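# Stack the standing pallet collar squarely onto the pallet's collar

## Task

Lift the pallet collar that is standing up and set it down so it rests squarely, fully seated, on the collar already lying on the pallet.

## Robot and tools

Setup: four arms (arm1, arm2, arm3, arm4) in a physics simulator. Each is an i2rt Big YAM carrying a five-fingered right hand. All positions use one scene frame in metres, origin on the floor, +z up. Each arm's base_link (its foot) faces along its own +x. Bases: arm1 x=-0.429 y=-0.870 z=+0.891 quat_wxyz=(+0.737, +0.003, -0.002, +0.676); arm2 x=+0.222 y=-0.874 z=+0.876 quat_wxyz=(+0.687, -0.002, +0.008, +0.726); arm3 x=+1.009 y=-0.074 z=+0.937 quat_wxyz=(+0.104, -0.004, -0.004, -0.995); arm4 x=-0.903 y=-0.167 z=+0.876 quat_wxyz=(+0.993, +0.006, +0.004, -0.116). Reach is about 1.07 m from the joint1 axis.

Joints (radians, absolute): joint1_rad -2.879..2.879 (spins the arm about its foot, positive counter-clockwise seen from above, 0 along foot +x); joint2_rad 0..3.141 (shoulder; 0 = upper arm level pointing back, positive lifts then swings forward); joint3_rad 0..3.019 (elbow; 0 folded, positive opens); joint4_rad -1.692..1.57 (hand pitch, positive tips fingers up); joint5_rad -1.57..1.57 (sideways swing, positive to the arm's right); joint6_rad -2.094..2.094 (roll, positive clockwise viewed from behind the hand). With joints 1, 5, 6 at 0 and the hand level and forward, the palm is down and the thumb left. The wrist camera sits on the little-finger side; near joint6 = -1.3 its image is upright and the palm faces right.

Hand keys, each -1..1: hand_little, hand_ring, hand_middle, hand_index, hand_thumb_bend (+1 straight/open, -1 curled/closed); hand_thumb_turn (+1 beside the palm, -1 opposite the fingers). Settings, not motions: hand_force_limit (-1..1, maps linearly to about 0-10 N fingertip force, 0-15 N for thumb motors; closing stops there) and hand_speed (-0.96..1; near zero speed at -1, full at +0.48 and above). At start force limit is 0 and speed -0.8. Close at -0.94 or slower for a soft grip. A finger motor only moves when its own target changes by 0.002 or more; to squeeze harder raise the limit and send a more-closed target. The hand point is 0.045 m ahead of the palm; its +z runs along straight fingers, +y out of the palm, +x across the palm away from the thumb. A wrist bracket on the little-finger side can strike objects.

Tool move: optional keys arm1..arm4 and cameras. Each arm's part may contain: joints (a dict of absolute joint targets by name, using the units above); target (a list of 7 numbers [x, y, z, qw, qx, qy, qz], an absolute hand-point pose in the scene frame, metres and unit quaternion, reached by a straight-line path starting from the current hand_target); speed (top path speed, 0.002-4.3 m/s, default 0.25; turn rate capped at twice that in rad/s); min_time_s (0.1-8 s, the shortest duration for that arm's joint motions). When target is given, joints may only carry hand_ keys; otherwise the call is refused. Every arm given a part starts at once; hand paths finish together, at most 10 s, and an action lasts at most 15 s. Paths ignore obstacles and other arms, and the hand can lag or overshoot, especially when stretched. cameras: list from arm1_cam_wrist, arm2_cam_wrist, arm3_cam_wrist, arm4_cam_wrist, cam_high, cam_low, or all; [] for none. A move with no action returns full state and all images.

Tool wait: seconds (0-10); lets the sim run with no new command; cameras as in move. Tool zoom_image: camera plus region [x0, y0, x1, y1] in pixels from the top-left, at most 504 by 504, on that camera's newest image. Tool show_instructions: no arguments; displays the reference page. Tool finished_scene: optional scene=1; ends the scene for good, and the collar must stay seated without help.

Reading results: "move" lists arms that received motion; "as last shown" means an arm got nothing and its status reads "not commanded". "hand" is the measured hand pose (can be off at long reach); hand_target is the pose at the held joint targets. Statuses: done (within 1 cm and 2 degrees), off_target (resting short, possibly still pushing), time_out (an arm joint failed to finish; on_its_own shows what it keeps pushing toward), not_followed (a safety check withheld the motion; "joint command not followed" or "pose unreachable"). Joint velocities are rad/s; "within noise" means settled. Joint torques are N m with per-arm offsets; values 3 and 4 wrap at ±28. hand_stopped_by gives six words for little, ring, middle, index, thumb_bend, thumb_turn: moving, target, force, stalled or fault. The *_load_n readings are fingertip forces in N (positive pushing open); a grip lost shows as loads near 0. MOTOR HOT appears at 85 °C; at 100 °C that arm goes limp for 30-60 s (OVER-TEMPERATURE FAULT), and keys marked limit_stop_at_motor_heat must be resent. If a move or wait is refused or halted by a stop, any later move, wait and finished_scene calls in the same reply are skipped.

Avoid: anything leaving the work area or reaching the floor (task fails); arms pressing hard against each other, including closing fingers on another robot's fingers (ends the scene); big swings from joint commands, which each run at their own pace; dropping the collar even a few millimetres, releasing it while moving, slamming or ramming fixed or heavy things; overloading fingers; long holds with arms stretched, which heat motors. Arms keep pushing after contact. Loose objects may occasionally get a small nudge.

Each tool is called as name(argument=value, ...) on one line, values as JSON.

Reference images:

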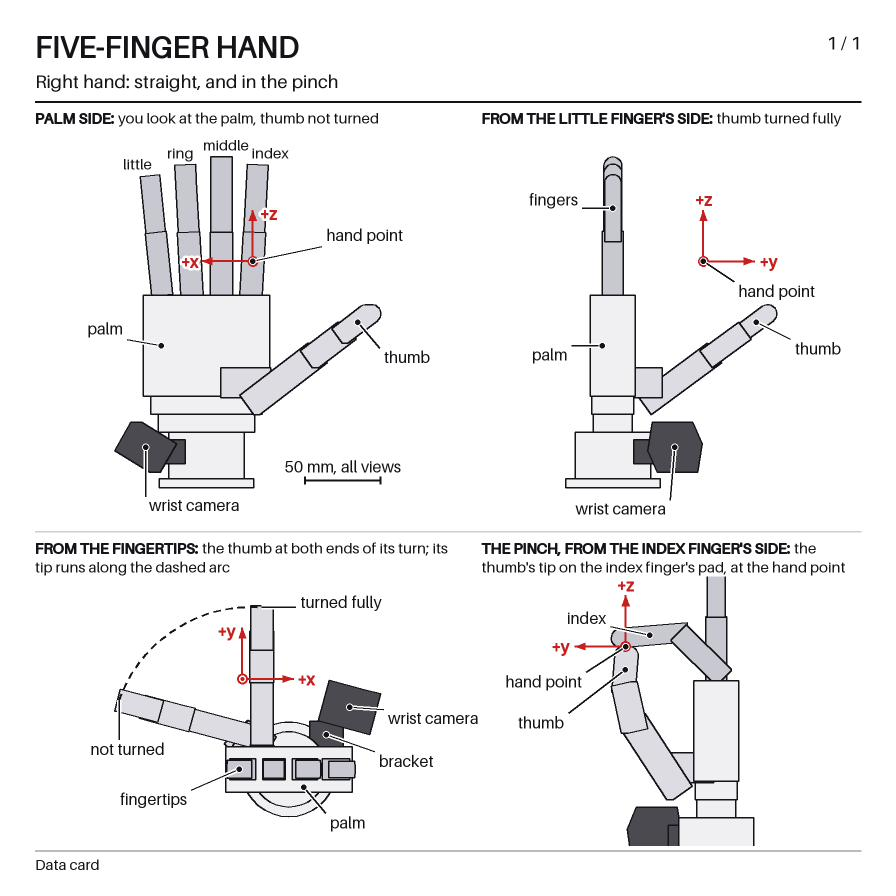

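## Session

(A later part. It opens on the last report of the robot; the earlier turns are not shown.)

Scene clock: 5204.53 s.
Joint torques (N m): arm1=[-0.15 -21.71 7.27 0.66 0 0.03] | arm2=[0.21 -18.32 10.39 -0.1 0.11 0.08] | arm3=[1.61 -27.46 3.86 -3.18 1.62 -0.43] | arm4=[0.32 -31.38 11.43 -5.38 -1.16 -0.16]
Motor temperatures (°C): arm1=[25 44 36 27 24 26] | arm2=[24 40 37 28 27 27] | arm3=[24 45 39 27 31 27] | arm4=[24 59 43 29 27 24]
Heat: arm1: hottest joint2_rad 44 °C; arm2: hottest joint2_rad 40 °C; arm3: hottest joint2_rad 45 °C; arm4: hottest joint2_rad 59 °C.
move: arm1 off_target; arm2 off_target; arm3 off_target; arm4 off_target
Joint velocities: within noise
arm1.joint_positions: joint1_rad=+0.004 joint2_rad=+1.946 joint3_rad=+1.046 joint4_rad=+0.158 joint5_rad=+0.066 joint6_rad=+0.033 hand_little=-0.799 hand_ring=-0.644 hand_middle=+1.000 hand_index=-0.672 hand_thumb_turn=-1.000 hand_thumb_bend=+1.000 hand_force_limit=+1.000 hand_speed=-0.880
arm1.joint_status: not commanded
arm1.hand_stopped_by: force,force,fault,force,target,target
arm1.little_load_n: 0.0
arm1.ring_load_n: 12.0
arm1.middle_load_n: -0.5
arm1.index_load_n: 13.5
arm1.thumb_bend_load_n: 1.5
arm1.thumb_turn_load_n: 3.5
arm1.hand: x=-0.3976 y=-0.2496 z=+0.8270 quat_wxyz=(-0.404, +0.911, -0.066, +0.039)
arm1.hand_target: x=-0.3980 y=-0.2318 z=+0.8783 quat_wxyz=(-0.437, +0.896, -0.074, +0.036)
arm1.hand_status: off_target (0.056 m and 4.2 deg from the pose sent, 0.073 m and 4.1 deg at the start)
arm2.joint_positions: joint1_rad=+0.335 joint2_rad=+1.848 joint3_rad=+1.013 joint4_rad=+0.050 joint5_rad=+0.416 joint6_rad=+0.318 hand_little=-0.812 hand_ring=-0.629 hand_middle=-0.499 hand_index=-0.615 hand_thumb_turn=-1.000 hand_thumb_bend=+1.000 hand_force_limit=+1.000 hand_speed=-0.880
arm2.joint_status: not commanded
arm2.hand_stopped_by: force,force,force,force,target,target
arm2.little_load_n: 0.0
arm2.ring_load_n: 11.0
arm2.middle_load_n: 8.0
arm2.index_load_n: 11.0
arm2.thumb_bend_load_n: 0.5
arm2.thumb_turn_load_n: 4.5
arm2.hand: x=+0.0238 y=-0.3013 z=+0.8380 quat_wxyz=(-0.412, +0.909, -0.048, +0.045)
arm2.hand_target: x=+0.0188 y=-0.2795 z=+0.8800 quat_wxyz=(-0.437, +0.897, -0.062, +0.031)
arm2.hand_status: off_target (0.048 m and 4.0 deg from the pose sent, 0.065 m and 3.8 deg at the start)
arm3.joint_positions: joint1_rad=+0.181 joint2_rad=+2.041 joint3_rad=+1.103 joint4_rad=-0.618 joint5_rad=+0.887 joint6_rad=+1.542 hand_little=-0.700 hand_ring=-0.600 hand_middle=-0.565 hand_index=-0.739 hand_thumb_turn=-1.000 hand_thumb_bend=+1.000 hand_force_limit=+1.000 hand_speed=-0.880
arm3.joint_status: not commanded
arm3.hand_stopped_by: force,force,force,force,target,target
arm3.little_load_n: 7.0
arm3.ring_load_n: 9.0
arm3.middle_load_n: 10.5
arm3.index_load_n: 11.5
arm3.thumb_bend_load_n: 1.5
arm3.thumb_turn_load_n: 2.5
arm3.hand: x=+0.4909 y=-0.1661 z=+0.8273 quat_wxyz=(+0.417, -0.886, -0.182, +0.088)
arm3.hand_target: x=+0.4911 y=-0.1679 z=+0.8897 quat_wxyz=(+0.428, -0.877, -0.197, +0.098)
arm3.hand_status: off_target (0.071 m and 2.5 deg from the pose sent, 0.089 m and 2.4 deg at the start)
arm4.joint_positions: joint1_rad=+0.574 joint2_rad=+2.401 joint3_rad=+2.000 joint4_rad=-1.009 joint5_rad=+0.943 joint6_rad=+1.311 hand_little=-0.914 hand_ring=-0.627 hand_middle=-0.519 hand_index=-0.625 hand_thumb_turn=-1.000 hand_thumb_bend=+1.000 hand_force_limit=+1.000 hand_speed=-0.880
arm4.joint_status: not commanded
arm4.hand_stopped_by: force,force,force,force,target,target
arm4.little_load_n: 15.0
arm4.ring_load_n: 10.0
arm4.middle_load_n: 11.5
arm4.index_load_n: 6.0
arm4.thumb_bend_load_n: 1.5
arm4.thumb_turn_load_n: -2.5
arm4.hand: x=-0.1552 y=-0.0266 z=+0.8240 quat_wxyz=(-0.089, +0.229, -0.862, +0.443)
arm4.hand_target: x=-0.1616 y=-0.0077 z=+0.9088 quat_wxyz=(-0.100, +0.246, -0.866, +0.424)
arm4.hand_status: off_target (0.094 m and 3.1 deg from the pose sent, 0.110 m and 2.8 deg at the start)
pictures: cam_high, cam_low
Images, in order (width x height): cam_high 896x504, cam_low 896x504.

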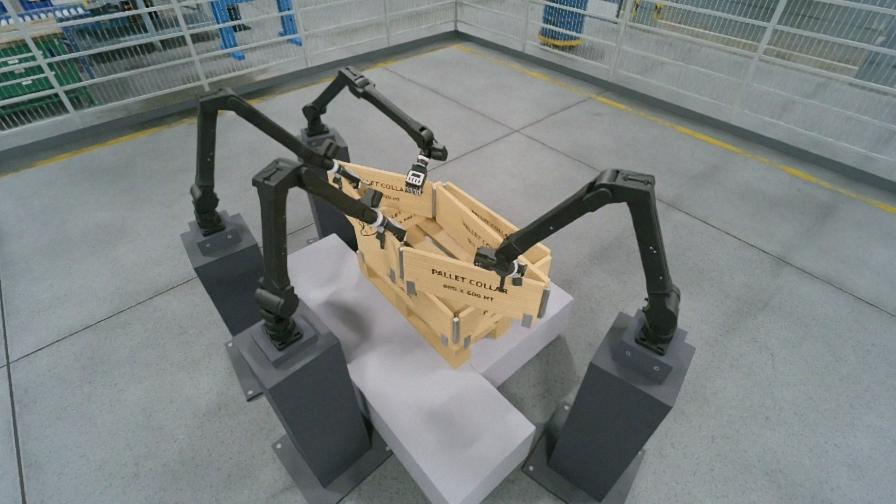

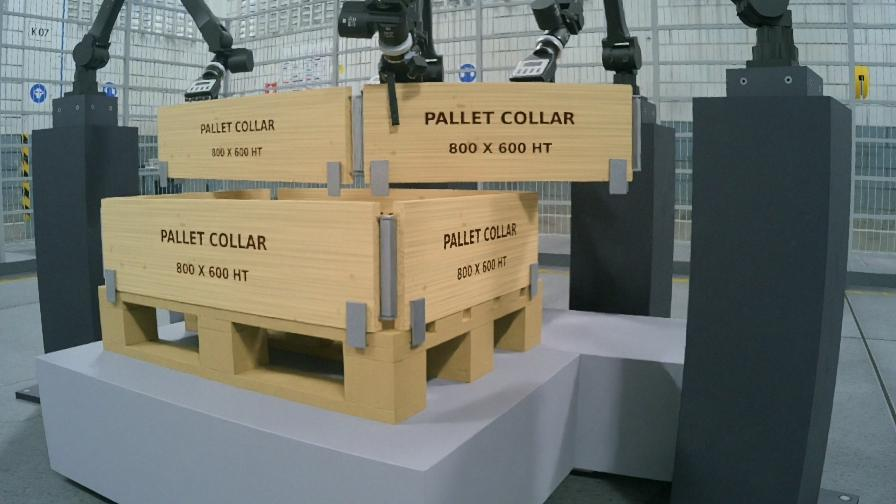

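move(arm1={"target":[-0.398,-0.2312,0.900,-0.437,0.896,-0.074,0.036],"speed":0.03}, arm2={"target":[0.0182,-0.2784,0.890,-0.437,0.897,-0.062,0.031],"speed":0.03}, arm3={"target":[0.4928,-0.1690,0.910,0.428,-0.877,-0.197,0.096],"speed":0.03}, arm4={"target":[-0.1636,-0.0061,0.940,-0.095,0.245,-0.867,0.423],"speed":0.03})

move(arm1={"target":[-0.398,-0.2312,0.912,-0.437,0.896,-0.074,0.036],"speed":0.03}, arm2={"target":[0.0182,-0.2784,0.90,-0.437,0.897,-0.062,0.031],"speed":0.03}, arm3={"target":[0.4928,-0.1690,0.920,0.428,-0.877,-0.197,0.096],"speed":0.03}, arm4={"target":[-0.1636,-0.0061,0.955,-0.095,0.245,-0.867,0.423],"speed":0.03}, cameras=["cam_high","cam_low"])

Scene clock: 5262.43 s.
Joint torques (N m): arm1=[0.26 -22.07 8.49 0.27 -0.01 0.03] | arm2=[0.15 -17.61 10.88 -0.01 0.11 0.1] | arm3=[1.38 -27.52 4.34 -3.34 1.62 -0.48] | arm4=[1.32 -31.33 11.84 -4.97 -1.18 -0.12]
Motor temperatures (°C): arm1=[25 46 38 27 24 26] | arm2=[24 39 40 28 27 27] | arm3=[24 50 39 28 35 28] | arm4=[24 73 48 30 29 25]
Heat: arm1: hottest joint2_rad 46 °C; arm2: hottest joint3_rad 40 °C; arm3: hottest joint2_rad 50 °C; arm4: hottest joint2_rad 73 °C.
move: arm1 off_target; arm2 off_target; arm3 off_target; arm4 off_target
Joint velocities: within noise
arm1.joint_positions: joint1_rad=+0.004 joint2_rad=+1.911 joint3_rad=+1.046 joint4_rad=+0.117 joint5_rad=+0.066 joint6_rad=+0.033 hand_little=-0.799 hand_ring=-0.644 hand_middle=+1.000 hand_index=-0.672 hand_thumb_turn=-1.000 hand_thumb_bend=+1.000 hand_force_limit=+1.000 hand_speed=-0.880
arm1.joint_status: not commanded
arm1.hand_stopped_by: force,force,fault,force,target,target
arm1.little_load_n: 0.0
arm1.ring_load_n: 13.0
arm1.middle_load_n: 0.0
arm1.index_load_n: 13.0
arm1.thumb_bend_load_n: 1.5
arm1.thumb_turn_load_n: 2.0
arm1.hand: x=-0.3978 y=-0.2521 z=+0.8418 quat_wxyz=(-0.402, +0.912, -0.066, +0.039)
arm1.hand_target: x=-0.3980 y=-0.2321 z=+0.8983 quat_wxyz=(-0.437, +0.896, -0.074, +0.036)
arm1.hand_status: off_target (0.062 m and 4.5 deg from the pose sent, 0.075 m and 4.2 deg at the start)
arm2.joint_positions: joint1_rad=+0.335 joint2_rad=+1.821 joint3_rad=+1.016 joint4_rad=+0.022 joint5_rad=+0.416 joint6_rad=+0.318 hand_little=-0.812 hand_ring=-0.629 hand_middle=-0.499 hand_index=-0.615 hand_thumb_turn=-1.000 hand_thumb_bend=+1.000 hand_force_limit=+1.000 hand_speed=-0.880
arm2.joint_status: not commanded
arm2.hand_stopped_by: force,force,force,force,target,target
arm2.little_load_n: 0.0
arm2.ring_load_n: 11.5
arm2.middle_load_n: 6.5
arm2.index_load_n: 9.0
arm2.thumb_bend_load_n: 0.5
arm2.thumb_turn_load_n: 2.0
arm2.hand: x=+0.0241 y=-0.3018 z=+0.8501 quat_wxyz=(-0.412, +0.909, -0.048, +0.045)
arm2.hand_target: x=+0.0189 y=-0.2797 z=+0.8901 quat_wxyz=(-0.437, +0.897, -0.062, +0.031)
arm2.hand_status: off_target (0.047 m and 3.9 deg from the pose sent, 0.057 m and 4.0 deg at the start)
arm3.joint_positions: joint1_rad=+0.182 joint2_rad=+2.021 joint3_rad=+1.103 joint4_rad=-0.642 joint5_rad=+0.886 joint6_rad=+1.546 hand_little=-0.700 hand_ring=-0.600 hand_middle=-0.565 hand_index=-0.739 hand_thumb_turn=-1.000 hand_thumb_bend=+1.000 hand_force_limit=+1.000 hand_speed=-0.880
arm3.joint_status: not commanded
arm3.hand_stopped_by: force,force,force,force,target,target
arm3.little_load_n: 6.5
arm3.ring_load_n: 9.0
arm3.middle_load_n: 11.0
arm3.index_load_n: 11.5
arm3.thumb_bend_load_n: 1.0
arm3.thumb_turn_load_n: 2.5
arm3.hand: x=+0.4919 y=-0.1665 z=+0.8367 quat_wxyz=(+0.417, -0.886, -0.182, +0.087)
arm3.hand_target: x=+0.4912 y=-0.1679 z=+0.9014 quat_wxyz=(+0.428, -0.877, -0.197, +0.098)
arm3.hand_status: off_target (0.073 m and 2.5 deg from the pose sent, 0.083 m and 2.5 deg at the start)
arm4.joint_positions: joint1_rad=+0.570 joint2_rad=+2.388 joint3_rad=+2.012 joint4_rad=-1.042 joint5_rad=+0.944 joint6_rad=+1.309 hand_little=-0.914 hand_ring=-0.627 hand_middle=-0.519 hand_index=-0.625 hand_thumb_turn=-1.000 hand_thumb_bend=+1.000 hand_force_limit=+1.000 hand_speed=-0.880
arm4.joint_status: not commanded
arm4.hand_stopped_by: force,force,force,force,target,target
arm4.little_load_n: 15.5
arm4.ring_load_n: 10.5
arm4.middle_load_n: 11.5
arm4.index_load_n: 5.5
arm4.thumb_bend_load_n: 1.5
arm4.thumb_turn_load_n: -3.5
arm4.hand: x=-0.1555 y=-0.0307 z=+0.8367 quat_wxyz=(-0.084, +0.229, -0.862, +0.444)
arm4.hand_target: x=-0.1614 y=-0.0094 z=+0.9271 quat_wxyz=(-0.100, +0.247, -0.866, +0.424)
arm4.hand_status: off_target (0.107 m and 3.3 deg from the pose sent, 0.118 m and 3.1 deg at the start; pose on its path clipped on 37 of 50 steps)
pictures: none

Scene clock: 5263.93 s.
Joint torques (N m): arm1=[-0.38 -22.24 9.18 0.24 0.01 0.02] | arm2=[0.21 -17.73 11.43 -0.05 0.19 0.09] | arm3=[1.26 -27.4 4.79 -3.23 1.66 -0.47] | arm4=[1.14 -31.62 12.01 -4.85 -1.28 -0.19]
Motor temperatures (°C): arm1=[25 46 38 27 24 26] | arm2=[24 39 40 28 27 27] | arm3=[24 50 39 28 35 28] | arm4=[24 72 48 30 29 25]
Heat: arm1: hottest joint2_rad 46 °C; arm2: hottest joint3_rad 40 °C; arm3: hottest joint2_rad 50 °C; arm4: hottest joint2_rad 72 °C.
move: arm1 off_target; arm2 off_target; arm3 off_target; arm4 off_target
Joint velocities: within noise
arm1.joint_positions: joint1_rad=+0.004 joint2_rad=+1.889 joint3_rad=+1.046 joint4_rad=+0.089 joint5_rad=+0.066 joint6_rad=+0.032 hand_little=-0.799 hand_ring=-0.644 hand_middle=+1.000 hand_index=-0.672 hand_thumb_turn=-1.000 hand_thumb_bend=+1.000 hand_force_limit=+1.000 hand_speed=-0.880
arm1.joint_status: not commanded
arm1.hand_stopped_by: force,force,fault,force,target,target
arm1.little_load_n: 0.0
arm1.ring_load_n: 14.5
arm1.middle_load_n: 0.0
arm1.index_load_n: 13.0
arm1.thumb_bend_load_n: 1.5
arm1.thumb_turn_load_n: 1.5
arm1.hand: x=-0.3980 y=-0.2547 z=+0.8503 quat_wxyz=(-0.399, +0.914, -0.066, +0.039)
arm1.hand_target: x=-0.3980 y=-0.2325 z=+0.9105 quat_wxyz=(-0.438, +0.895, -0.074, +0.036)
arm1.hand_status: off_target (0.066 m and 4.9 deg from the pose sent, 0.073 m and 4.5 deg at the start)
arm2.joint_positions: joint1_rad=+0.335 joint2_rad=+1.804 joint3_rad=+1.019 joint4_rad=-0.003 joint5_rad=+0.413 joint6_rad=+0.318 hand_little=-0.812 hand_ring=-0.629 hand_middle=-0.499 hand_index=-0.615 hand_thumb_turn=-1.000 hand_thumb_bend=+1.000 hand_force_limit=+1.000 hand_speed=-0.880
arm2.joint_status: not commanded
arm2.hand_stopped_by: force,force,force,force,target,target
arm2.little_load_n: 0.0
arm2.ring_load_n: 12.0
arm2.middle_load_n: 6.5
arm2.index_load_n: 9.0
arm2.thumb_bend_load_n: 0.5
arm2.thumb_turn_load_n: 1.0
arm2.hand: x=+0.0244 y=-0.3036 z=+0.8573 quat_wxyz=(-0.410, +0.910, -0.047, +0.045)
arm2.hand_target: x=+0.0190 y=-0.2800 z=+0.9003 quat_wxyz=(-0.437, +0.897, -0.062, +0.031)
arm2.hand_status: off_target (0.050 m and 4.2 deg from the pose sent, 0.055 m and 3.9 deg at the start)
arm3.joint_positions: joint1_rad=+0.184 joint2_rad=+2.002 joint3_rad=+1.103 joint4_rad=-0.671 joint5_rad=+0.886 joint6_rad=+1.546 hand_little=-0.700 hand_ring=-0.600 hand_middle=-0.565 hand_index=-0.739 hand_thumb_turn=-1.000 hand_thumb_bend=+1.000 hand_force_limit=+1.000 hand_speed=-0.880
arm3.joint_status: not commanded
arm3.hand_stopped_by: force,force,force,force,target,target
arm3.little_load_n: 6.0
arm3.ring_load_n: 8.5
arm3.middle_load_n: 10.5
arm3.index_load_n: 11.5
arm3.thumb_bend_load_n: 1.0
arm3.thumb_turn_load_n: 3.0
arm3.hand: x=+0.4946 y=-0.1663 z=+0.8447 quat_wxyz=(+0.418, -0.886, -0.185, +0.083)
arm3.hand_target: x=+0.4915 y=-0.1678 z=+0.9113 quat_wxyz=(+0.428, -0.877, -0.197, +0.097)
arm3.hand_status: off_target (0.075 m and 2.5 deg from the pose sent, 0.083 m and 2.5 deg at the start)
arm4.joint_positions: joint1_rad=+0.566 joint2_rad=+2.381 joint3_rad=+2.014 joint4_rad=-1.054 joint5_rad=+0.945 joint6_rad=+1.307 hand_little=-0.914 hand_ring=-0.627 hand_middle=-0.519 hand_index=-0.625 hand_thumb_turn=-1.000 hand_thumb_bend=+1.000 hand_force_limit=+1.000 hand_speed=-0.880
arm4.joint_status: not commanded
arm4.hand_stopped_by: force,force,force,force,target,target
arm4.little_load_n: 15.5
arm4.ring_load_n: 10.5
arm4.middle_load_n: 11.5
arm4.index_load_n: 5.5
arm4.thumb_bend_load_n: 1.5
arm4.thumb_turn_load_n: -3.0
arm4.hand: x=-0.1557 y=-0.0339 z=+0.8424 quat_wxyz=(-0.082, +0.229, -0.862, +0.445)
arm4.hand_target: x=-0.1610 y=-0.0120 z=+0.9330 quat_wxyz=(-0.100, +0.246, -0.866, +0.424)
arm4.hand_status: off_target (0.116 m and 3.5 deg from the pose sent, 0.121 m and 3.3 deg at the start; pose on its path clipped on 38 of 45 steps)
Images, in order (width x height): cam_high 896x504, cam_low 896x504.

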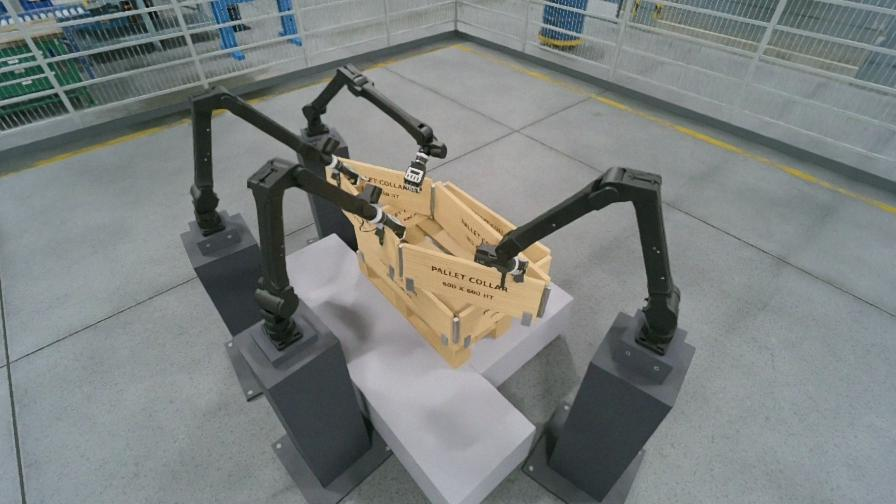

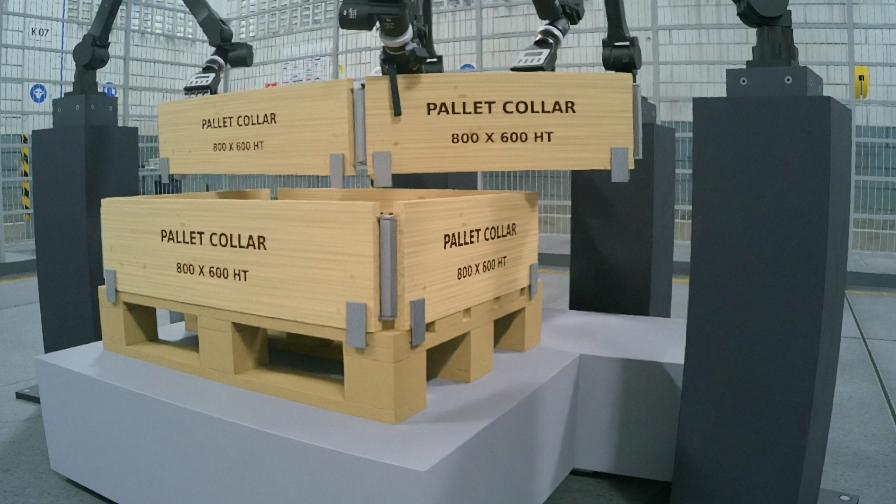

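move(arm1={"target":[-0.398,-0.2312,0.87,-0.437,0.896,-0.074,0.036],"speed":0.05}, arm2={"target":[0.0182,-0.2784,0.86,-0.437,0.897,-0.062,0.031],"speed":0.05}, arm3={"target":[0.4928,-0.1690,0.87,0.428,-0.877,-0.197,0.096],"speed":0.05}, arm4={"target":[-0.1636,-0.0061,0.890,-0.095,0.245,-0.867,0.423],"speed":0.05})

move(arm1={"target":[-0.398,-0.2312,0.82,-0.437,0.896,-0.074,0.036],"speed":0.05}, arm2={"target":[0.0182,-0.2784,0.815,-0.437,0.897,-0.062,0.031],"speed":0.05}, arm3={"target":[0.4928,-0.1690,0.80,0.428,-0.877,-0.197,0.096],"speed":0.05}, arm4={"target":[-0.1636,-0.0061,0.80,-0.095,0.245,-0.867,0.423],"speed":0.05}, cameras=["cam_low"])

Scene clock: 5291.33 s.
Joint torques (N m): arm1=[-0.79 -18.55 7.36 1.69 0.26 -0.14] | arm2=[-0.56 -18.08 8.87 0.7 0.63 -0.24] | arm3=[1.14 -15.56 4.72 0.1 0.66 -0.11] | arm4=[1.73 -28.63 9.5 -2.21 -0.35 -0.05]
Motor temperatures (°C): arm1=[25 49 40 27 24 26] | arm2=[24 41 42 28 27 27] | arm3=[24 52 39 28 36 28] | arm4=[24 69 46 30 30 25]
Heat: arm1: hottest joint2_rad 49 °C; arm2: hottest joint3_rad 42 °C; arm3: hottest joint2_rad 52 °C; arm4: hottest joint2_rad 69 °C.
move: arm1 off_target; arm2 off_target; arm3 done; arm4 off_target
Joint velocities: within noise
arm1.joint_positions: joint1_rad=+0.014 joint2_rad=+1.925 joint3_rad=+1.045 joint4_rad=+0.149 joint5_rad=+0.060 joint6_rad=+0.052 hand_little=-0.799 hand_ring=-0.644 hand_middle=+1.000 hand_index=-0.672 hand_thumb_turn=-1.000 hand_thumb_bend=+1.000 hand_force_limit=+1.000 hand_speed=-0.880
arm1.joint_status: not commanded
arm1.hand_stopped_by: force,force,fault,force,target,target
arm1.little_load_n: 0.0
arm1.ring_load_n: 9.5
arm1.middle_load_n: 0.0
arm1.index_load_n: 14.0
arm1.thumb_bend_load_n: 0.5
arm1.thumb_turn_load_n: 0.0
arm1.hand: x=-0.4062 y=-0.2474 z=+0.8382 quat_wxyz=(-0.410, +0.909, -0.069, +0.030)
arm1.hand_target: x=-0.3980 y=-0.2317 z=+0.8701 quat_wxyz=(-0.437, +0.896, -0.074, +0.036)
arm1.hand_status: off_target (0.037 m and 3.6 deg from the pose sent, 0.031 m and 4.9 deg at the start)
arm2.joint_positions: joint1_rad=+0.345 joint2_rad=+1.884 joint3_rad=+1.019 joint4_rad=+0.077 joint5_rad=+0.401 joint6_rad=+0.348 hand_little=-0.812 hand_ring=-0.629 hand_middle=-0.499 hand_index=-0.616 hand_thumb_turn=-1.000 hand_thumb_bend=+1.000 hand_force_limit=+1.000 hand_speed=-0.880
arm2.joint_status: not commanded
arm2.hand_stopped_by: force,force,force,force,target,target
arm2.little_load_n: 0.0
arm2.ring_load_n: 10.0
arm2.middle_load_n: 8.5
arm2.index_load_n: 10.5
arm2.thumb_bend_load_n: 1.5
arm2.thumb_turn_load_n: 1.0
arm2.hand: x=+0.0123 y=-0.3011 z=+0.8235 quat_wxyz=(-0.409, +0.910, -0.054, +0.031)
arm2.hand_target: x=+0.0185 y=-0.2794 z=+0.8596 quat_wxyz=(-0.437, +0.897, -0.062, +0.031)
arm2.hand_status: off_target (0.043 m and 3.7 deg from the pose sent, 0.026 m and 4.2 deg at the start)
arm3.joint_positions: joint1_rad=+0.187 joint2_rad=+1.944 joint3_rad=+1.091 joint4_rad=-0.663 joint5_rad=+0.912 joint6_rad=+1.519 hand_little=-0.701 hand_ring=-0.601 hand_middle=-0.566 hand_index=-0.740 hand_thumb_turn=-1.000 hand_thumb_bend=+1.000 hand_force_limit=+1.000 hand_speed=-0.880
arm3.joint_status: not commanded
arm3.hand_stopped_by: force,force,force,force,target,target
arm3.little_load_n: 0.0
arm3.ring_load_n: 0.0
arm3.middle_load_n: 0.0
arm3.index_load_n: 0.0
arm3.thumb_bend_load_n: 0.0
arm3.thumb_turn_load_n: 0.0
arm3.hand: x=+0.4879 y=-0.1665 z=+0.8726 quat_wxyz=(+0.426, -0.879, -0.186, +0.104)
arm3.hand_target: x=+0.4928 y=-0.1689 z=+0.8700 quat_wxyz=(+0.428, -0.877, -0.197, +0.096)
arm3.hand_status: done (0.006 m and 1.6 deg from the pose sent, 0.025 m and 2.5 deg at the start)
arm4.joint_positions: joint1_rad=+0.568 joint2_rad=+2.398 joint3_rad=+2.007 joint4_rad=-1.054 joint5_rad=+0.924 joint6_rad=+1.309 hand_little=-0.914 hand_ring=-0.627 hand_middle=-0.519 hand_index=-0.625 hand_thumb_turn=-1.000 hand_thumb_bend=+1.000 hand_force_limit=+1.000 hand_speed=-0.880
arm4.joint_status: not commanded
arm4.hand_stopped_by: force,force,force,force,target,target
arm4.little_load_n: 11.0
arm4.ring_load_n: 8.5
arm4.middle_load_n: 11.5
arm4.index_load_n: 8.0
arm4.thumb_bend_load_n: 1.0
arm4.thumb_turn_load_n: 0.5
arm4.hand: x=-0.1621 y=-0.0305 z=+0.8252 quat_wxyz=(-0.072, +0.237, -0.865, +0.436)
arm4.hand_target: x=-0.1631 y=-0.0071 z=+0.8871 quat_wxyz=(-0.096, +0.245, -0.867, +0.423)
arm4.hand_status: off_target (0.069 m and 3.2 deg from the pose sent, 0.056 m and 3.5 deg at the start)
pictures: none

Scene clock: 5293.60 s.
Joint torques (N m): arm1=[-1.96 -18.26 5.98 2.13 0.25 -0.11] | arm2=[-2.02 -16.26 7.09 1.52 0.09 -0.09] | arm3=[1.08 -12.51 3.64 1.35 0.5 -0.03] | arm4=[1.14 -22.71 8.77 0.09 -0.53 -0.08]
Motor temperatures (°C): arm1=[25 49 40 27 24 26] | arm2=[24 41 41 28 27 27] | arm3=[24 51 39 28 36 28] | arm4=[24 69 46 30 30 25]
Heat: arm1: hottest joint2_rad 49 °C; arm2: hottest joint2_rad 41 °C; arm3: hottest joint2_rad 51 °C; arm4: hottest joint2_rad 69 °C.
move: arm1 off_target; arm2 off_target; arm3 off_target; arm4 off_target
Joint velocities: within noise
arm1.joint_positions: joint1_rad=+0.027 joint2_rad=+2.018 joint3_rad=+1.042 joint4_rad=+0.256 joint5_rad=+0.061 joint6_rad=+0.052 hand_little=-0.799 hand_ring=-0.645 hand_middle=+1.000 hand_index=-0.672 hand_thumb_turn=-1.000 hand_thumb_bend=+1.000 hand_force_limit=+1.000 hand_speed=-0.880
arm1.joint_status: not commanded
arm1.hand_stopped_by: force,force,fault,force,target,target
arm1.little_load_n: 0.0
arm1.ring_load_n: 4.0
arm1.middle_load_n: 0.0
arm1.index_load_n: 17.5
arm1.thumb_bend_load_n: 1.0
arm1.thumb_turn_load_n: 8.5
arm1.hand: x=-0.4140 y=-0.2437 z=+0.7989 quat_wxyz=(-0.415, +0.907, -0.063, +0.028)
arm1.hand_target: x=-0.3980 y=-0.2316 z=+0.8201 quat_wxyz=(-0.437, +0.896, -0.074, +0.036)
arm1.hand_status: off_target (0.029 m and 3.2 deg from the pose sent, 0.026 m and 3.6 deg at the start)
arm2.joint_positions: joint1_rad=+0.360 joint2_rad=+1.948 joint3_rad=+1.019 joint4_rad=+0.164 joint5_rad=+0.416 joint6_rad=+0.332 hand_little=-0.812 hand_ring=-0.630 hand_middle=-0.499 hand_index=-0.616 hand_thumb_turn=-0.999 hand_thumb_bend=+1.000 hand_force_limit=+1.000 hand_speed=-0.880
arm2.joint_status: not commanded
arm2.hand_stopped_by: force,force,force,force,target,target
arm2.little_load_n: 0.0
arm2.ring_load_n: 3.0
arm2.middle_load_n: 6.5
arm2.index_load_n: 12.5
arm2.thumb_bend_load_n: 1.5
arm2.thumb_turn_load_n: 11.5
arm2.hand: x=+0.0042 y=-0.2975 z=+0.7995 quat_wxyz=(-0.420, +0.906, -0.045, +0.033)
arm2.hand_target: x=+0.0185 y=-0.2791 z=+0.8150 quat_wxyz=(-0.437, +0.897, -0.062, +0.031)
arm2.hand_status: off_target (0.028 m and 2.9 deg from the pose sent, 0.025 m and 3.7 deg at the start)
arm3.joint_positions: joint1_rad=+0.188 joint2_rad=+2.047 joint3_rad=+1.091 joint4_rad=-0.542 joint5_rad=+0.916 joint6_rad=+1.508 hand_little=-0.701 hand_ring=-0.601 hand_middle=-0.566 hand_index=-0.740 hand_thumb_turn=-1.000 hand_thumb_bend=+1.000 hand_force_limit=+1.000 hand_speed=-0.880
arm3.joint_status: not commanded
arm3.hand_stopped_by: force,force,force,force,target,target
arm3.little_load_n: 0.0
arm3.ring_load_n: 0.0
arm3.middle_load_n: -1.0
arm3.index_load_n: 0.0
arm3.thumb_bend_load_n: 0.5
arm3.thumb_turn_load_n: -0.5
arm3.hand: x=+0.4825 y=-0.1693 z=+0.8269 quat_wxyz=(+0.427, -0.878, -0.187, +0.110)
arm3.hand_target: x=+0.4939 y=-0.1686 z=+0.8013 quat_wxyz=(+0.428, -0.877, -0.197, +0.096)
arm3.hand_status: off_target (0.029 m and 2.0 deg from the pose sent, 0.073 m and 1.6 deg at the start)
arm4.joint_positions: joint1_rad=+0.568 joint2_rad=+2.415 joint3_rad=+1.953 joint4_rad=-0.955 joint5_rad=+0.928 joint6_rad=+1.315 hand_little=-0.914 hand_ring=-0.627 hand_middle=-0.519 hand_index=-0.625 hand_thumb_turn=-1.000 hand_thumb_bend=+1.000 hand_force_limit=+1.000 hand_speed=-0.880
arm4.joint_status: not commanded
arm4.hand_stopped_by: force,force,force,force,target,target
arm4.little_load_n: 7.5
arm4.ring_load_n: 5.5
arm4.middle_load_n: 9.5
arm4.index_load_n: 6.5
arm4.thumb_bend_load_n: 1.0
arm4.thumb_turn_load_n: -2.0
arm4.hand: x=-0.1628 y=-0.0311 z=+0.7965 quat_wxyz=(-0.085, +0.227, -0.866, +0.437)
arm4.hand_target: x=-0.1639 y=-0.0062 z=+0.8002 quat_wxyz=(-0.095, +0.245, -0.867, +0.423)
arm4.hand_status: off_target (0.025 m and 2.8 deg from the pose sent, 0.035 m and 3.2 deg at the start)
Images, in order (width x height): cam_low 896x504.

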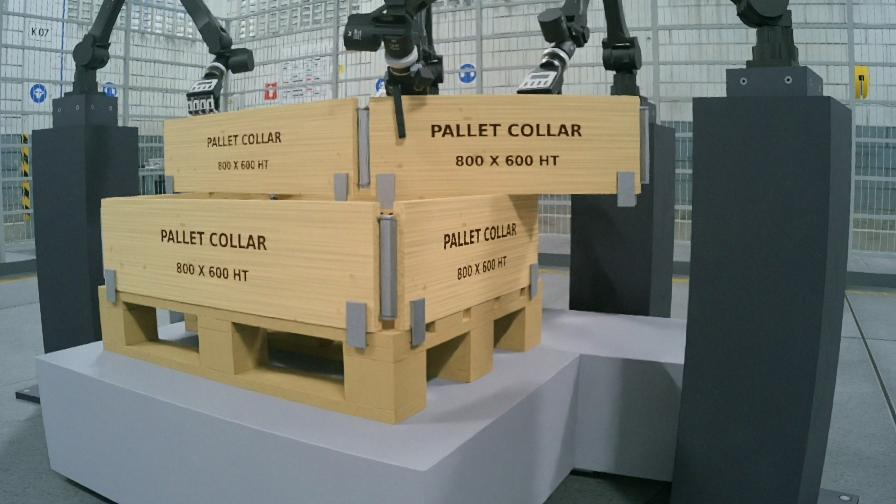

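move(cameras=["arm1_cam_wrist","arm2_cam_wrist","arm3_cam_wrist","arm4_cam_wrist","cam_high"])

zoom_image(camera="cam_high", region=[320, 120, 600, 380])

Scene clock: 5332.57 s.
Joint torques (N m): arm1=[-2.08 -17.85 5.93 2.09 0.24 -0.15] | arm2=[-2.08 -16.15 7.06 1.44 0.09 -0.08] | arm3=[1.08 -12.57 3.67 1.43 0.51 -0.01] | arm4=[1.03 -22.89 8.73 0.12 -0.52 -0.08]
Motor temperatures (°C): arm1=[25 44 38 27 24 26] | arm2=[24 42 38 28 27 27] | arm3=[24 44 39 27 32 27] | arm4=[24 66 44 29 28 25]
Heat: arm1: hottest joint2_rad 44 °C; arm2: hottest joint2_rad 42 °C; arm3: hottest joint2_rad 44 °C; arm4: hottest joint2_rad 66 °C.
Joint velocities: within noise
arm1.joint_positions: joint1_rad=+0.027 joint2_rad=+2.018 joint3_rad=+1.042 joint4_rad=+0.256 joint5_rad=+0.061 joint6_rad=+0.052 hand_little=-0.799 hand_ring=-0.645 hand_middle=+1.000 hand_index=-0.672 hand_thumb_turn=-1.000 hand_thumb_bend=+1.000 hand_force_limit=+1.000 hand_speed=-0.880
arm1.joint_status: not commanded
arm1.hand_stopped_by: force,force,fault,force,target,target
arm1.little_load_n: 0.5
arm1.ring_load_n: 4.0
arm1.middle_load_n: 0.0
arm1.index_load_n: 17.5
arm1.thumb_bend_load_n: 1.0
arm1.thumb_turn_load_n: 8.5
arm1.hand: x=-0.4140 y=-0.2437 z=+0.7989 quat_wxyz=(-0.415, +0.907, -0.063, +0.028) (m; scene frame)
arm1.hand_target: x=-0.3980 y=-0.2316 z=+0.8201 quat_wxyz=(-0.437, +0.896, -0.074, +0.036) (m; scene frame)
arm1.hand_status: off_target (0.029 m and 3.2 deg from the pose sent, 0.026 m and 3.6 deg at the start)
arm2.joint_positions: joint1_rad=+0.360 joint2_rad=+1.948 joint3_rad=+1.019 joint4_rad=+0.164 joint5_rad=+0.416 joint6_rad=+0.332 hand_little=-0.812 hand_ring=-0.630 hand_middle=-0.499 hand_index=-0.616 hand_thumb_turn=-0.999 hand_thumb_bend=+1.000 hand_force_limit=+1.000 hand_speed=-0.880
arm2.joint_status: not commanded
arm2.hand_stopped_by: force,force,force,force,target,target
arm2.little_load_n: 0.0
arm2.ring_load_n: 3.0
arm2.middle_load_n: 6.5
arm2.index_load_n: 12.5
arm2.thumb_bend_load_n: 1.0
arm2.thumb_turn_load_n: 11.5
arm2.hand: x=+0.0042 y=-0.2975 z=+0.7995 quat_wxyz=(-0.420, +0.906, -0.045, +0.033) (m; scene frame)
arm2.hand_target: x=+0.0185 y=-0.2791 z=+0.8151 quat_wxyz=(-0.437, +0.897, -0.062, +0.031) (m; scene frame)
arm2.hand_status: off_target (0.028 m and 2.9 deg from the pose sent, 0.025 m and 3.7 deg at the start)
arm3.joint_positions: joint1_rad=+0.188 joint2_rad=+2.047 joint3_rad=+1.091 joint4_rad=-0.541 joint5_rad=+0.916 joint6_rad=+1.507 hand_little=-0.701 hand_ring=-0.601 hand_middle=-0.566 hand_index=-0.740 hand_thumb_turn=-1.000 hand_thumb_bend=+1.000 hand_force_limit=+1.000 hand_speed=-0.880
arm3.joint_status: not commanded
arm3.hand_stopped_by: force,force,force,force,target,target
arm3.little_load_n: 0.0
arm3.ring_load_n: 0.0
arm3.middle_load_n: -1.0
arm3.index_load_n: 0.0
arm3.thumb_bend_load_n: 0.5
arm3.thumb_turn_load_n: -0.5
arm3.hand: x=+0.4824 y=-0.1693 z=+0.8269 quat_wxyz=(+0.427, -0.878, -0.187, +0.110) (m; scene frame)
arm3.hand_target: x=+0.4938 y=-0.1686 z=+0.8013 quat_wxyz=(+0.428, -0.877, -0.197, +0.096) (m; scene frame)
arm3.hand_status: off_target (0.029 m and 2.0 deg from the pose sent, 0.073 m and 1.6 deg at the start)
arm4.joint_positions: joint1_rad=+0.568 joint2_rad=+2.415 joint3_rad=+1.953 joint4_rad=-0.955 joint5_rad=+0.928 joint6_rad=+1.315 hand_little=-0.914 hand_ring=-0.627 hand_middle=-0.519 hand_index=-0.625 hand_thumb_turn=-1.000 hand_thumb_bend=+1.000 hand_force_limit=+1.000 hand_speed=-0.880
arm4.joint_status: not commanded
arm4.hand_stopped_by: force,force,force,force,target,target
arm4.little_load_n: 7.5
arm4.ring_load_n: 5.0
arm4.middle_load_n: 9.5
arm4.index_load_n: 6.0
arm4.thumb_bend_load_n: 0.5
arm4.thumb_turn_load_n: -2.0
arm4.hand: x=-0.1628 y=-0.0311 z=+0.7965 quat_wxyz=(-0.085, +0.227, -0.866, +0.437) (m; scene frame)
arm4.hand_target: x=-0.1639 y=-0.0062 z=+0.8002 quat_wxyz=(-0.095, +0.245, -0.867, +0.423) (m; scene frame)
arm4.hand_status: off_target (0.025 m and 2.8 deg from the pose sent, 0.035 m and 3.2 deg at the start)
pictures: arm1_cam_wrist, arm2_cam_wrist, arm3_cam_wrist, arm4_cam_wrist, cam_high
Images, in order (width x height): arm1_cam_wrist 672x504, arm2_cam_wrist 672x504, arm3_cam_wrist 672x504, arm4_cam_wrist 672x504, cam_high 896x504.

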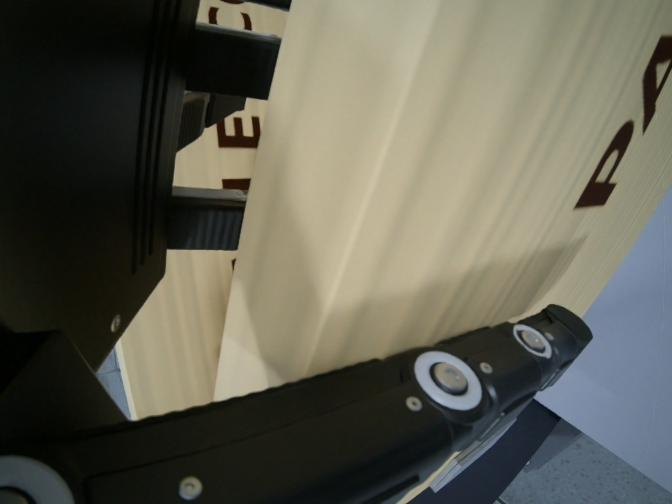

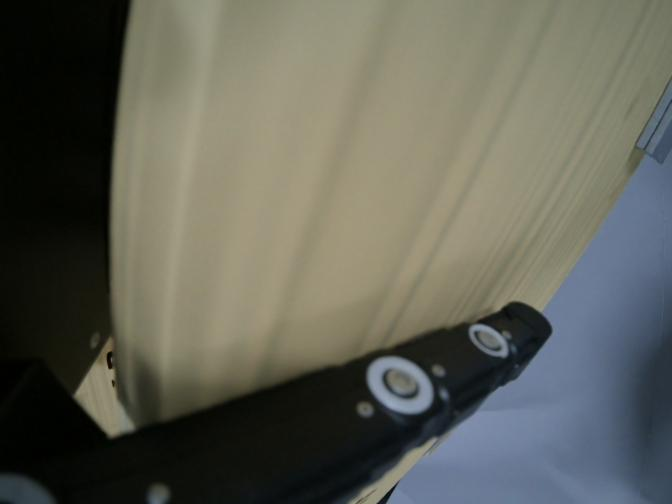

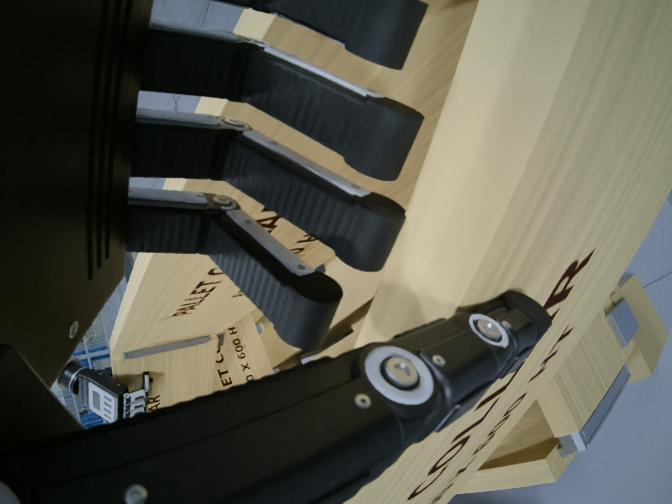

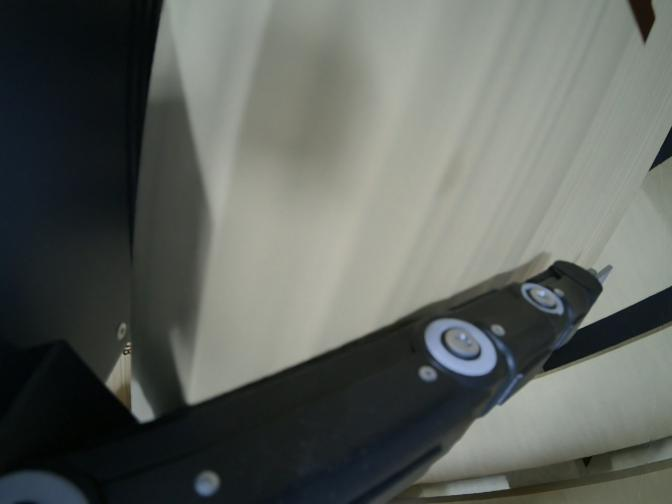

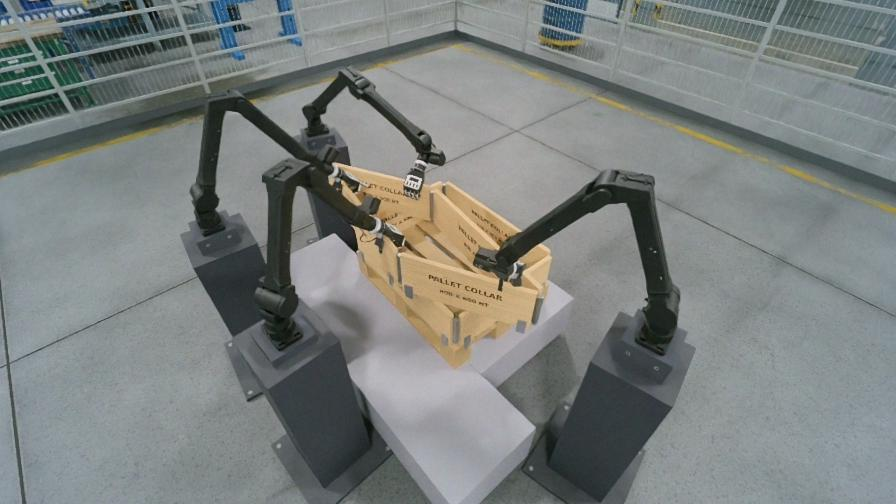

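Scaled by 1.800.

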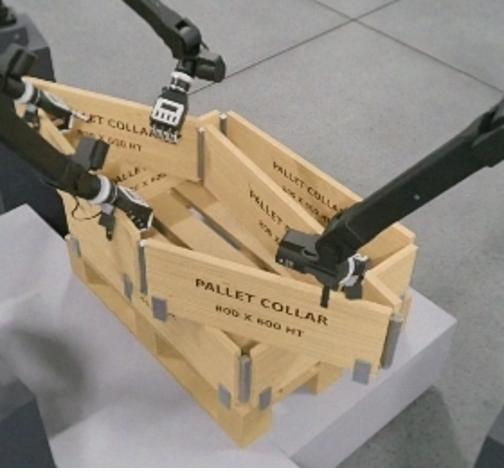

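move(arm3={"joints":{"hand_speed":-0.5,"hand_index":0,"hand_middle":0,"hand_ring":0,"hand_little":0},"target":[0.493,-0.180,0.812,0.428,-0.877,-0.197,0.096],"speed":0.05}, arm1={"target":[-0.409,-0.2312,0.805,-0.437,0.896,-0.074,0.036],"speed":0.03}, arm2={"target":[0.008,-0.2784,0.805,-0.437,0.897,-0.062,0.031],"speed":0.03}, arm4={"target":[-0.1636,-0.013,0.785,-0.095,0.245,-0.867,0.423],"speed":0.03}, cameras=["arm3_cam_wrist"])

Scene clock: 5460.40 s.
Joint torques (N m): arm1=[-0.73 -15.44 6.15 2.36 0.32 -0.04] | arm2=[-0.91 -15.03 8.06 1.1 0.14 0.07] | arm3=[1.2 -14.97 5 0.02 0.55 0.06] | arm4=[0.73 -21.83 7.91 1.18 -0.74 0.02]
Motor temperatures (°C): arm1=[25 42 36 28 24 26] | arm2=[24 41 36 28 27 27] | arm3=[24 39 38 26 30 27] | arm4=[24 63 44 28 28 24]
Heat: arm1: hottest joint2_rad 42 °C; arm2: hottest joint2_rad 41 °C; arm3: hottest joint2_rad 39 °C; arm4: hottest joint2_rad 63 °C.
move: arm1 off_target; arm2 off_target; arm3 done; arm4 off_target
Joint velocities: within noise
arm1.joint_positions: joint1_rad=+0.035 joint2_rad=+2.026 joint3_rad=+1.036 joint4_rad=+0.283 joint5_rad=+0.075 joint6_rad=+0.052 hand_little=-0.799 hand_ring=-0.645 hand_middle=+1.000 hand_index=-0.672 hand_thumb_turn=-1.000 hand_thumb_bend=+1.000 hand_force_limit=+1.000 hand_speed=-0.880
arm1.joint_status: not commanded
arm1.hand_stopped_by: force,force,fault,force,target,target
arm1.little_load_n: 0.0
arm1.ring_load_n: 5.5
arm1.middle_load_n: 0.0
arm1.index_load_n: 16.0
arm1.thumb_bend_load_n: 1.5
arm1.thumb_turn_load_n: 4.5
arm1.hand: x=-0.4158 y=-0.2425 z=+0.7960 quat_wxyz=(-0.421, +0.904, -0.063, +0.033)
arm1.hand_target: x=-0.4089 y=-0.2315 z=+0.8052 quat_wxyz=(-0.437, +0.896, -0.074, +0.036)
arm1.hand_status: off_target (0.016 m and 2.4 deg from the pose sent, 0.015 m and 3.2 deg at the start)
arm2.joint_positions: joint1_rad=+0.365 joint2_rad=+1.962 joint3_rad=+1.019 joint4_rad=+0.186 joint5_rad=+0.428 joint6_rad=+0.332 hand_little=-0.812 hand_ring=-0.630 hand_middle=-0.499 hand_index=-0.616 hand_thumb_turn=-0.999 hand_thumb_bend=+1.000 hand_force_limit=+1.000 hand_speed=-0.880
arm2.joint_status: not commanded
arm2.hand_stopped_by: force,force,force,force,target,target
arm2.little_load_n: 0.0
arm2.ring_load_n: 3.5
arm2.middle_load_n: 6.0
arm2.index_load_n: 12.0
arm2.thumb_bend_load_n: 1.0
arm2.thumb_turn_load_n: 8.5
arm2.hand: x=+0.0029 y=-0.2959 z=+0.7954 quat_wxyz=(-0.425, +0.903, -0.046, +0.036)
arm2.hand_target: x=+0.0085 y=-0.2789 z=+0.8052 quat_wxyz=(-0.437, +0.897, -0.062, +0.031)
arm2.hand_status: off_target (0.021 m and 2.4 deg from the pose sent, 0.020 m and 2.9 deg at the start)
arm3.joint_positions: joint1_rad=+0.208 joint2_rad=+2.062 joint3_rad=+1.091 joint4_rad=-0.570 joint5_rad=+0.916 joint6_rad=+1.532 hand_little=+0.000 hand_ring=+0.000 hand_middle=+0.000 hand_index=+0.000 hand_thumb_turn=-1.000 hand_thumb_bend=+1.000 hand_force_limit=+1.000 hand_speed=-0.500
arm3.joint_status: all done
arm3.hand_stopped_by: target,target,target,target,target,target
arm3.little_load_n: 0.0
arm3.ring_load_n: 0.0
arm3.middle_load_n: 0.0
arm3.index_load_n: 0.0
arm3.thumb_bend_load_n: 0.0
arm3.thumb_turn_load_n: 0.0
arm3.hand: x=+0.4925 y=-0.1755 z=+0.8186 quat_wxyz=(+0.428, -0.877, -0.194, +0.100)
arm3.hand_target: x=+0.4931 y=-0.1799 z=+0.8122 quat_wxyz=(+0.428, -0.877, -0.197, +0.096)
arm3.hand_status: done (0.008 m and 0.6 deg from the pose sent, 0.021 m and 2.0 deg at the start)
arm4.joint_positions: joint1_rad=+0.567 joint2_rad=+2.414 joint3_rad=+1.943 joint4_rad=-0.940 joint5_rad=+0.930 joint6_rad=+1.294 hand_little=-0.915 hand_ring=-0.627 hand_middle=-0.519 hand_index=-0.625 hand_thumb_turn=-1.000 hand_thumb_bend=+1.000 hand_force_limit=+1.000 hand_speed=-0.880
arm4.joint_status: not commanded
arm4.hand_stopped_by: force,force,force,force,target,target
arm4.little_load_n: 0.0
arm4.ring_load_n: 0.0
arm4.middle_load_n: 5.0
arm4.index_load_n: 6.0
arm4.thumb_bend_load_n: 0.0
arm4.thumb_turn_load_n: -2.5
arm4.hand: x=-0.1640 y=-0.0329 z=+0.7939 quat_wxyz=(-0.083, +0.234, -0.864, +0.438)
arm4.hand_target: x=-0.1642 y=-0.0131 z=+0.7854 quat_wxyz=(-0.094, +0.245, -0.867, +0.423)
arm4.hand_status: off_target (0.022 m and 2.6 deg from the pose sent, 0.021 m and 2.8 deg at the start)
Images, in order (width x height): arm3_cam_wrist 672x504.

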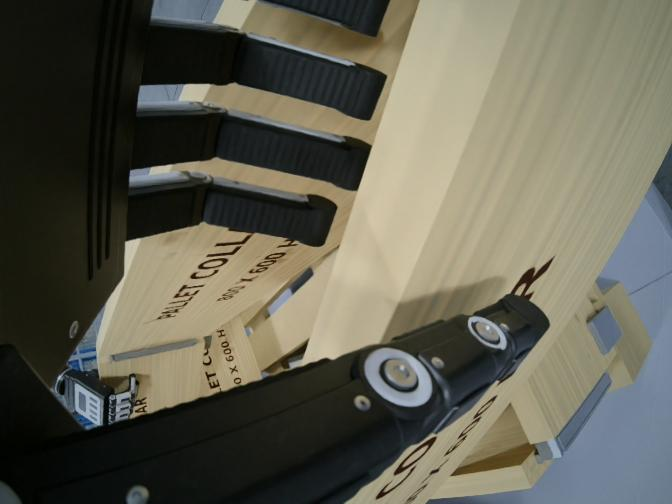

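move(arm3={"target":[0.496,-0.189,0.780,0.428,-0.877,-0.197,0.096],"speed":0.05}, cameras=["arm3_cam_wrist"])

Scene clock: 5467.00 s.
Joint torques (N m): arm1=[-0.56 -15.56 6.16 2.33 0.31 -0.01] | arm2=[-0.97 -15.15 8.02 1.14 0.14 0.06] | arm3=[1.2 -14.51 5.64 0.92 0.54 0.07] | arm4=[0.67 -21.71 7.91 1.18 -0.66 -0.01]
Motor temperatures (°C): arm1=[25 42 36 28 24 26] | arm2=[24 41 36 28 27 27] | arm3=[24 40 38 26 30 27] | arm4=[24 62 44 28 28 24]
Heat: arm1: hottest joint2_rad 42 °C; arm2: hottest joint2_rad 41 °C; arm3: hottest joint2_rad 40 °C; arm4: hottest joint2_rad 62 °C.
move: arm3 off_target
Joint velocities: within noise
arm1, arm2, arm4: as last shown
arm1.middle_load_n: -0.5
arm1.thumb_turn_load_n: 5.0
arm2.ring_load_n: 4.0
arm3.joint_positions: joint1_rad=+0.227 joint2_rad=+2.130 joint3_rad=+1.091 joint4_rad=-0.559 joint5_rad=+0.916 joint6_rad=+1.564 hand_little=+0.000 hand_ring=+0.000 hand_middle=+0.000 hand_index=+0.000 hand_thumb_turn=-1.000 hand_thumb_bend=+1.000 hand_force_limit=+1.000 hand_speed=-0.500
arm3.joint_status: not commanded
arm3.hand_stopped_by: target,target,target,target,target,target
arm3.little_load_n: 0.0
arm3.ring_load_n: 0.0
arm3.middle_load_n: 0.0
arm3.index_load_n: 0.0
arm3.thumb_bend_load_n: -0.5
arm3.thumb_turn_load_n: 0.0
arm3.hand: x=+0.5065 y=-0.1793 z=+0.7870 quat_wxyz=(+0.431, -0.875, -0.201, +0.086)
arm3.hand_target: x=+0.4965 y=-0.1889 z=+0.7804 quat_wxyz=(+0.428, -0.877, -0.197, +0.096)
arm3.hand_status: off_target (0.016 m and 1.3 deg from the pose sent, 0.041 m and 0.6 deg at the start)
arm4.joint_positions: joint1_rad=+0.567 joint2_rad=+2.414 joint3_rad=+1.943 joint4_rad=-0.939 joint5_rad=+0.930 joint6_rad=+1.293 hand_little=-0.915 hand_ring=-0.627 hand_middle=-0.519 hand_index=-0.625 hand_thumb_turn=-1.000 hand_thumb_bend=+1.000 hand_force_limit=+1.000 hand_speed=-0.880
arm4.thumb_bend_load_n: 0.5
arm4.hand: x=-0.1639 y=-0.0329 z=+0.7939 quat_wxyz=(-0.083, +0.234, -0.864, +0.438)
arm4.hand_target: x=-0.1641 y=-0.0131 z=+0.7854 quat_wxyz=(-0.095, +0.245, -0.867, +0.423)
Images, in order (width x height): arm3_cam_wrist 672x504.

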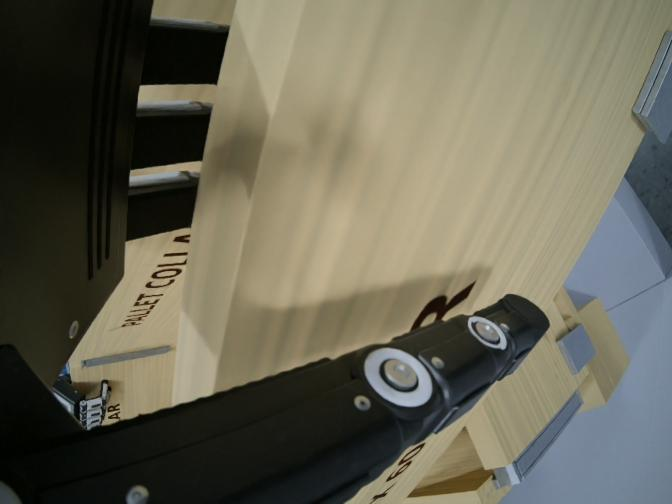

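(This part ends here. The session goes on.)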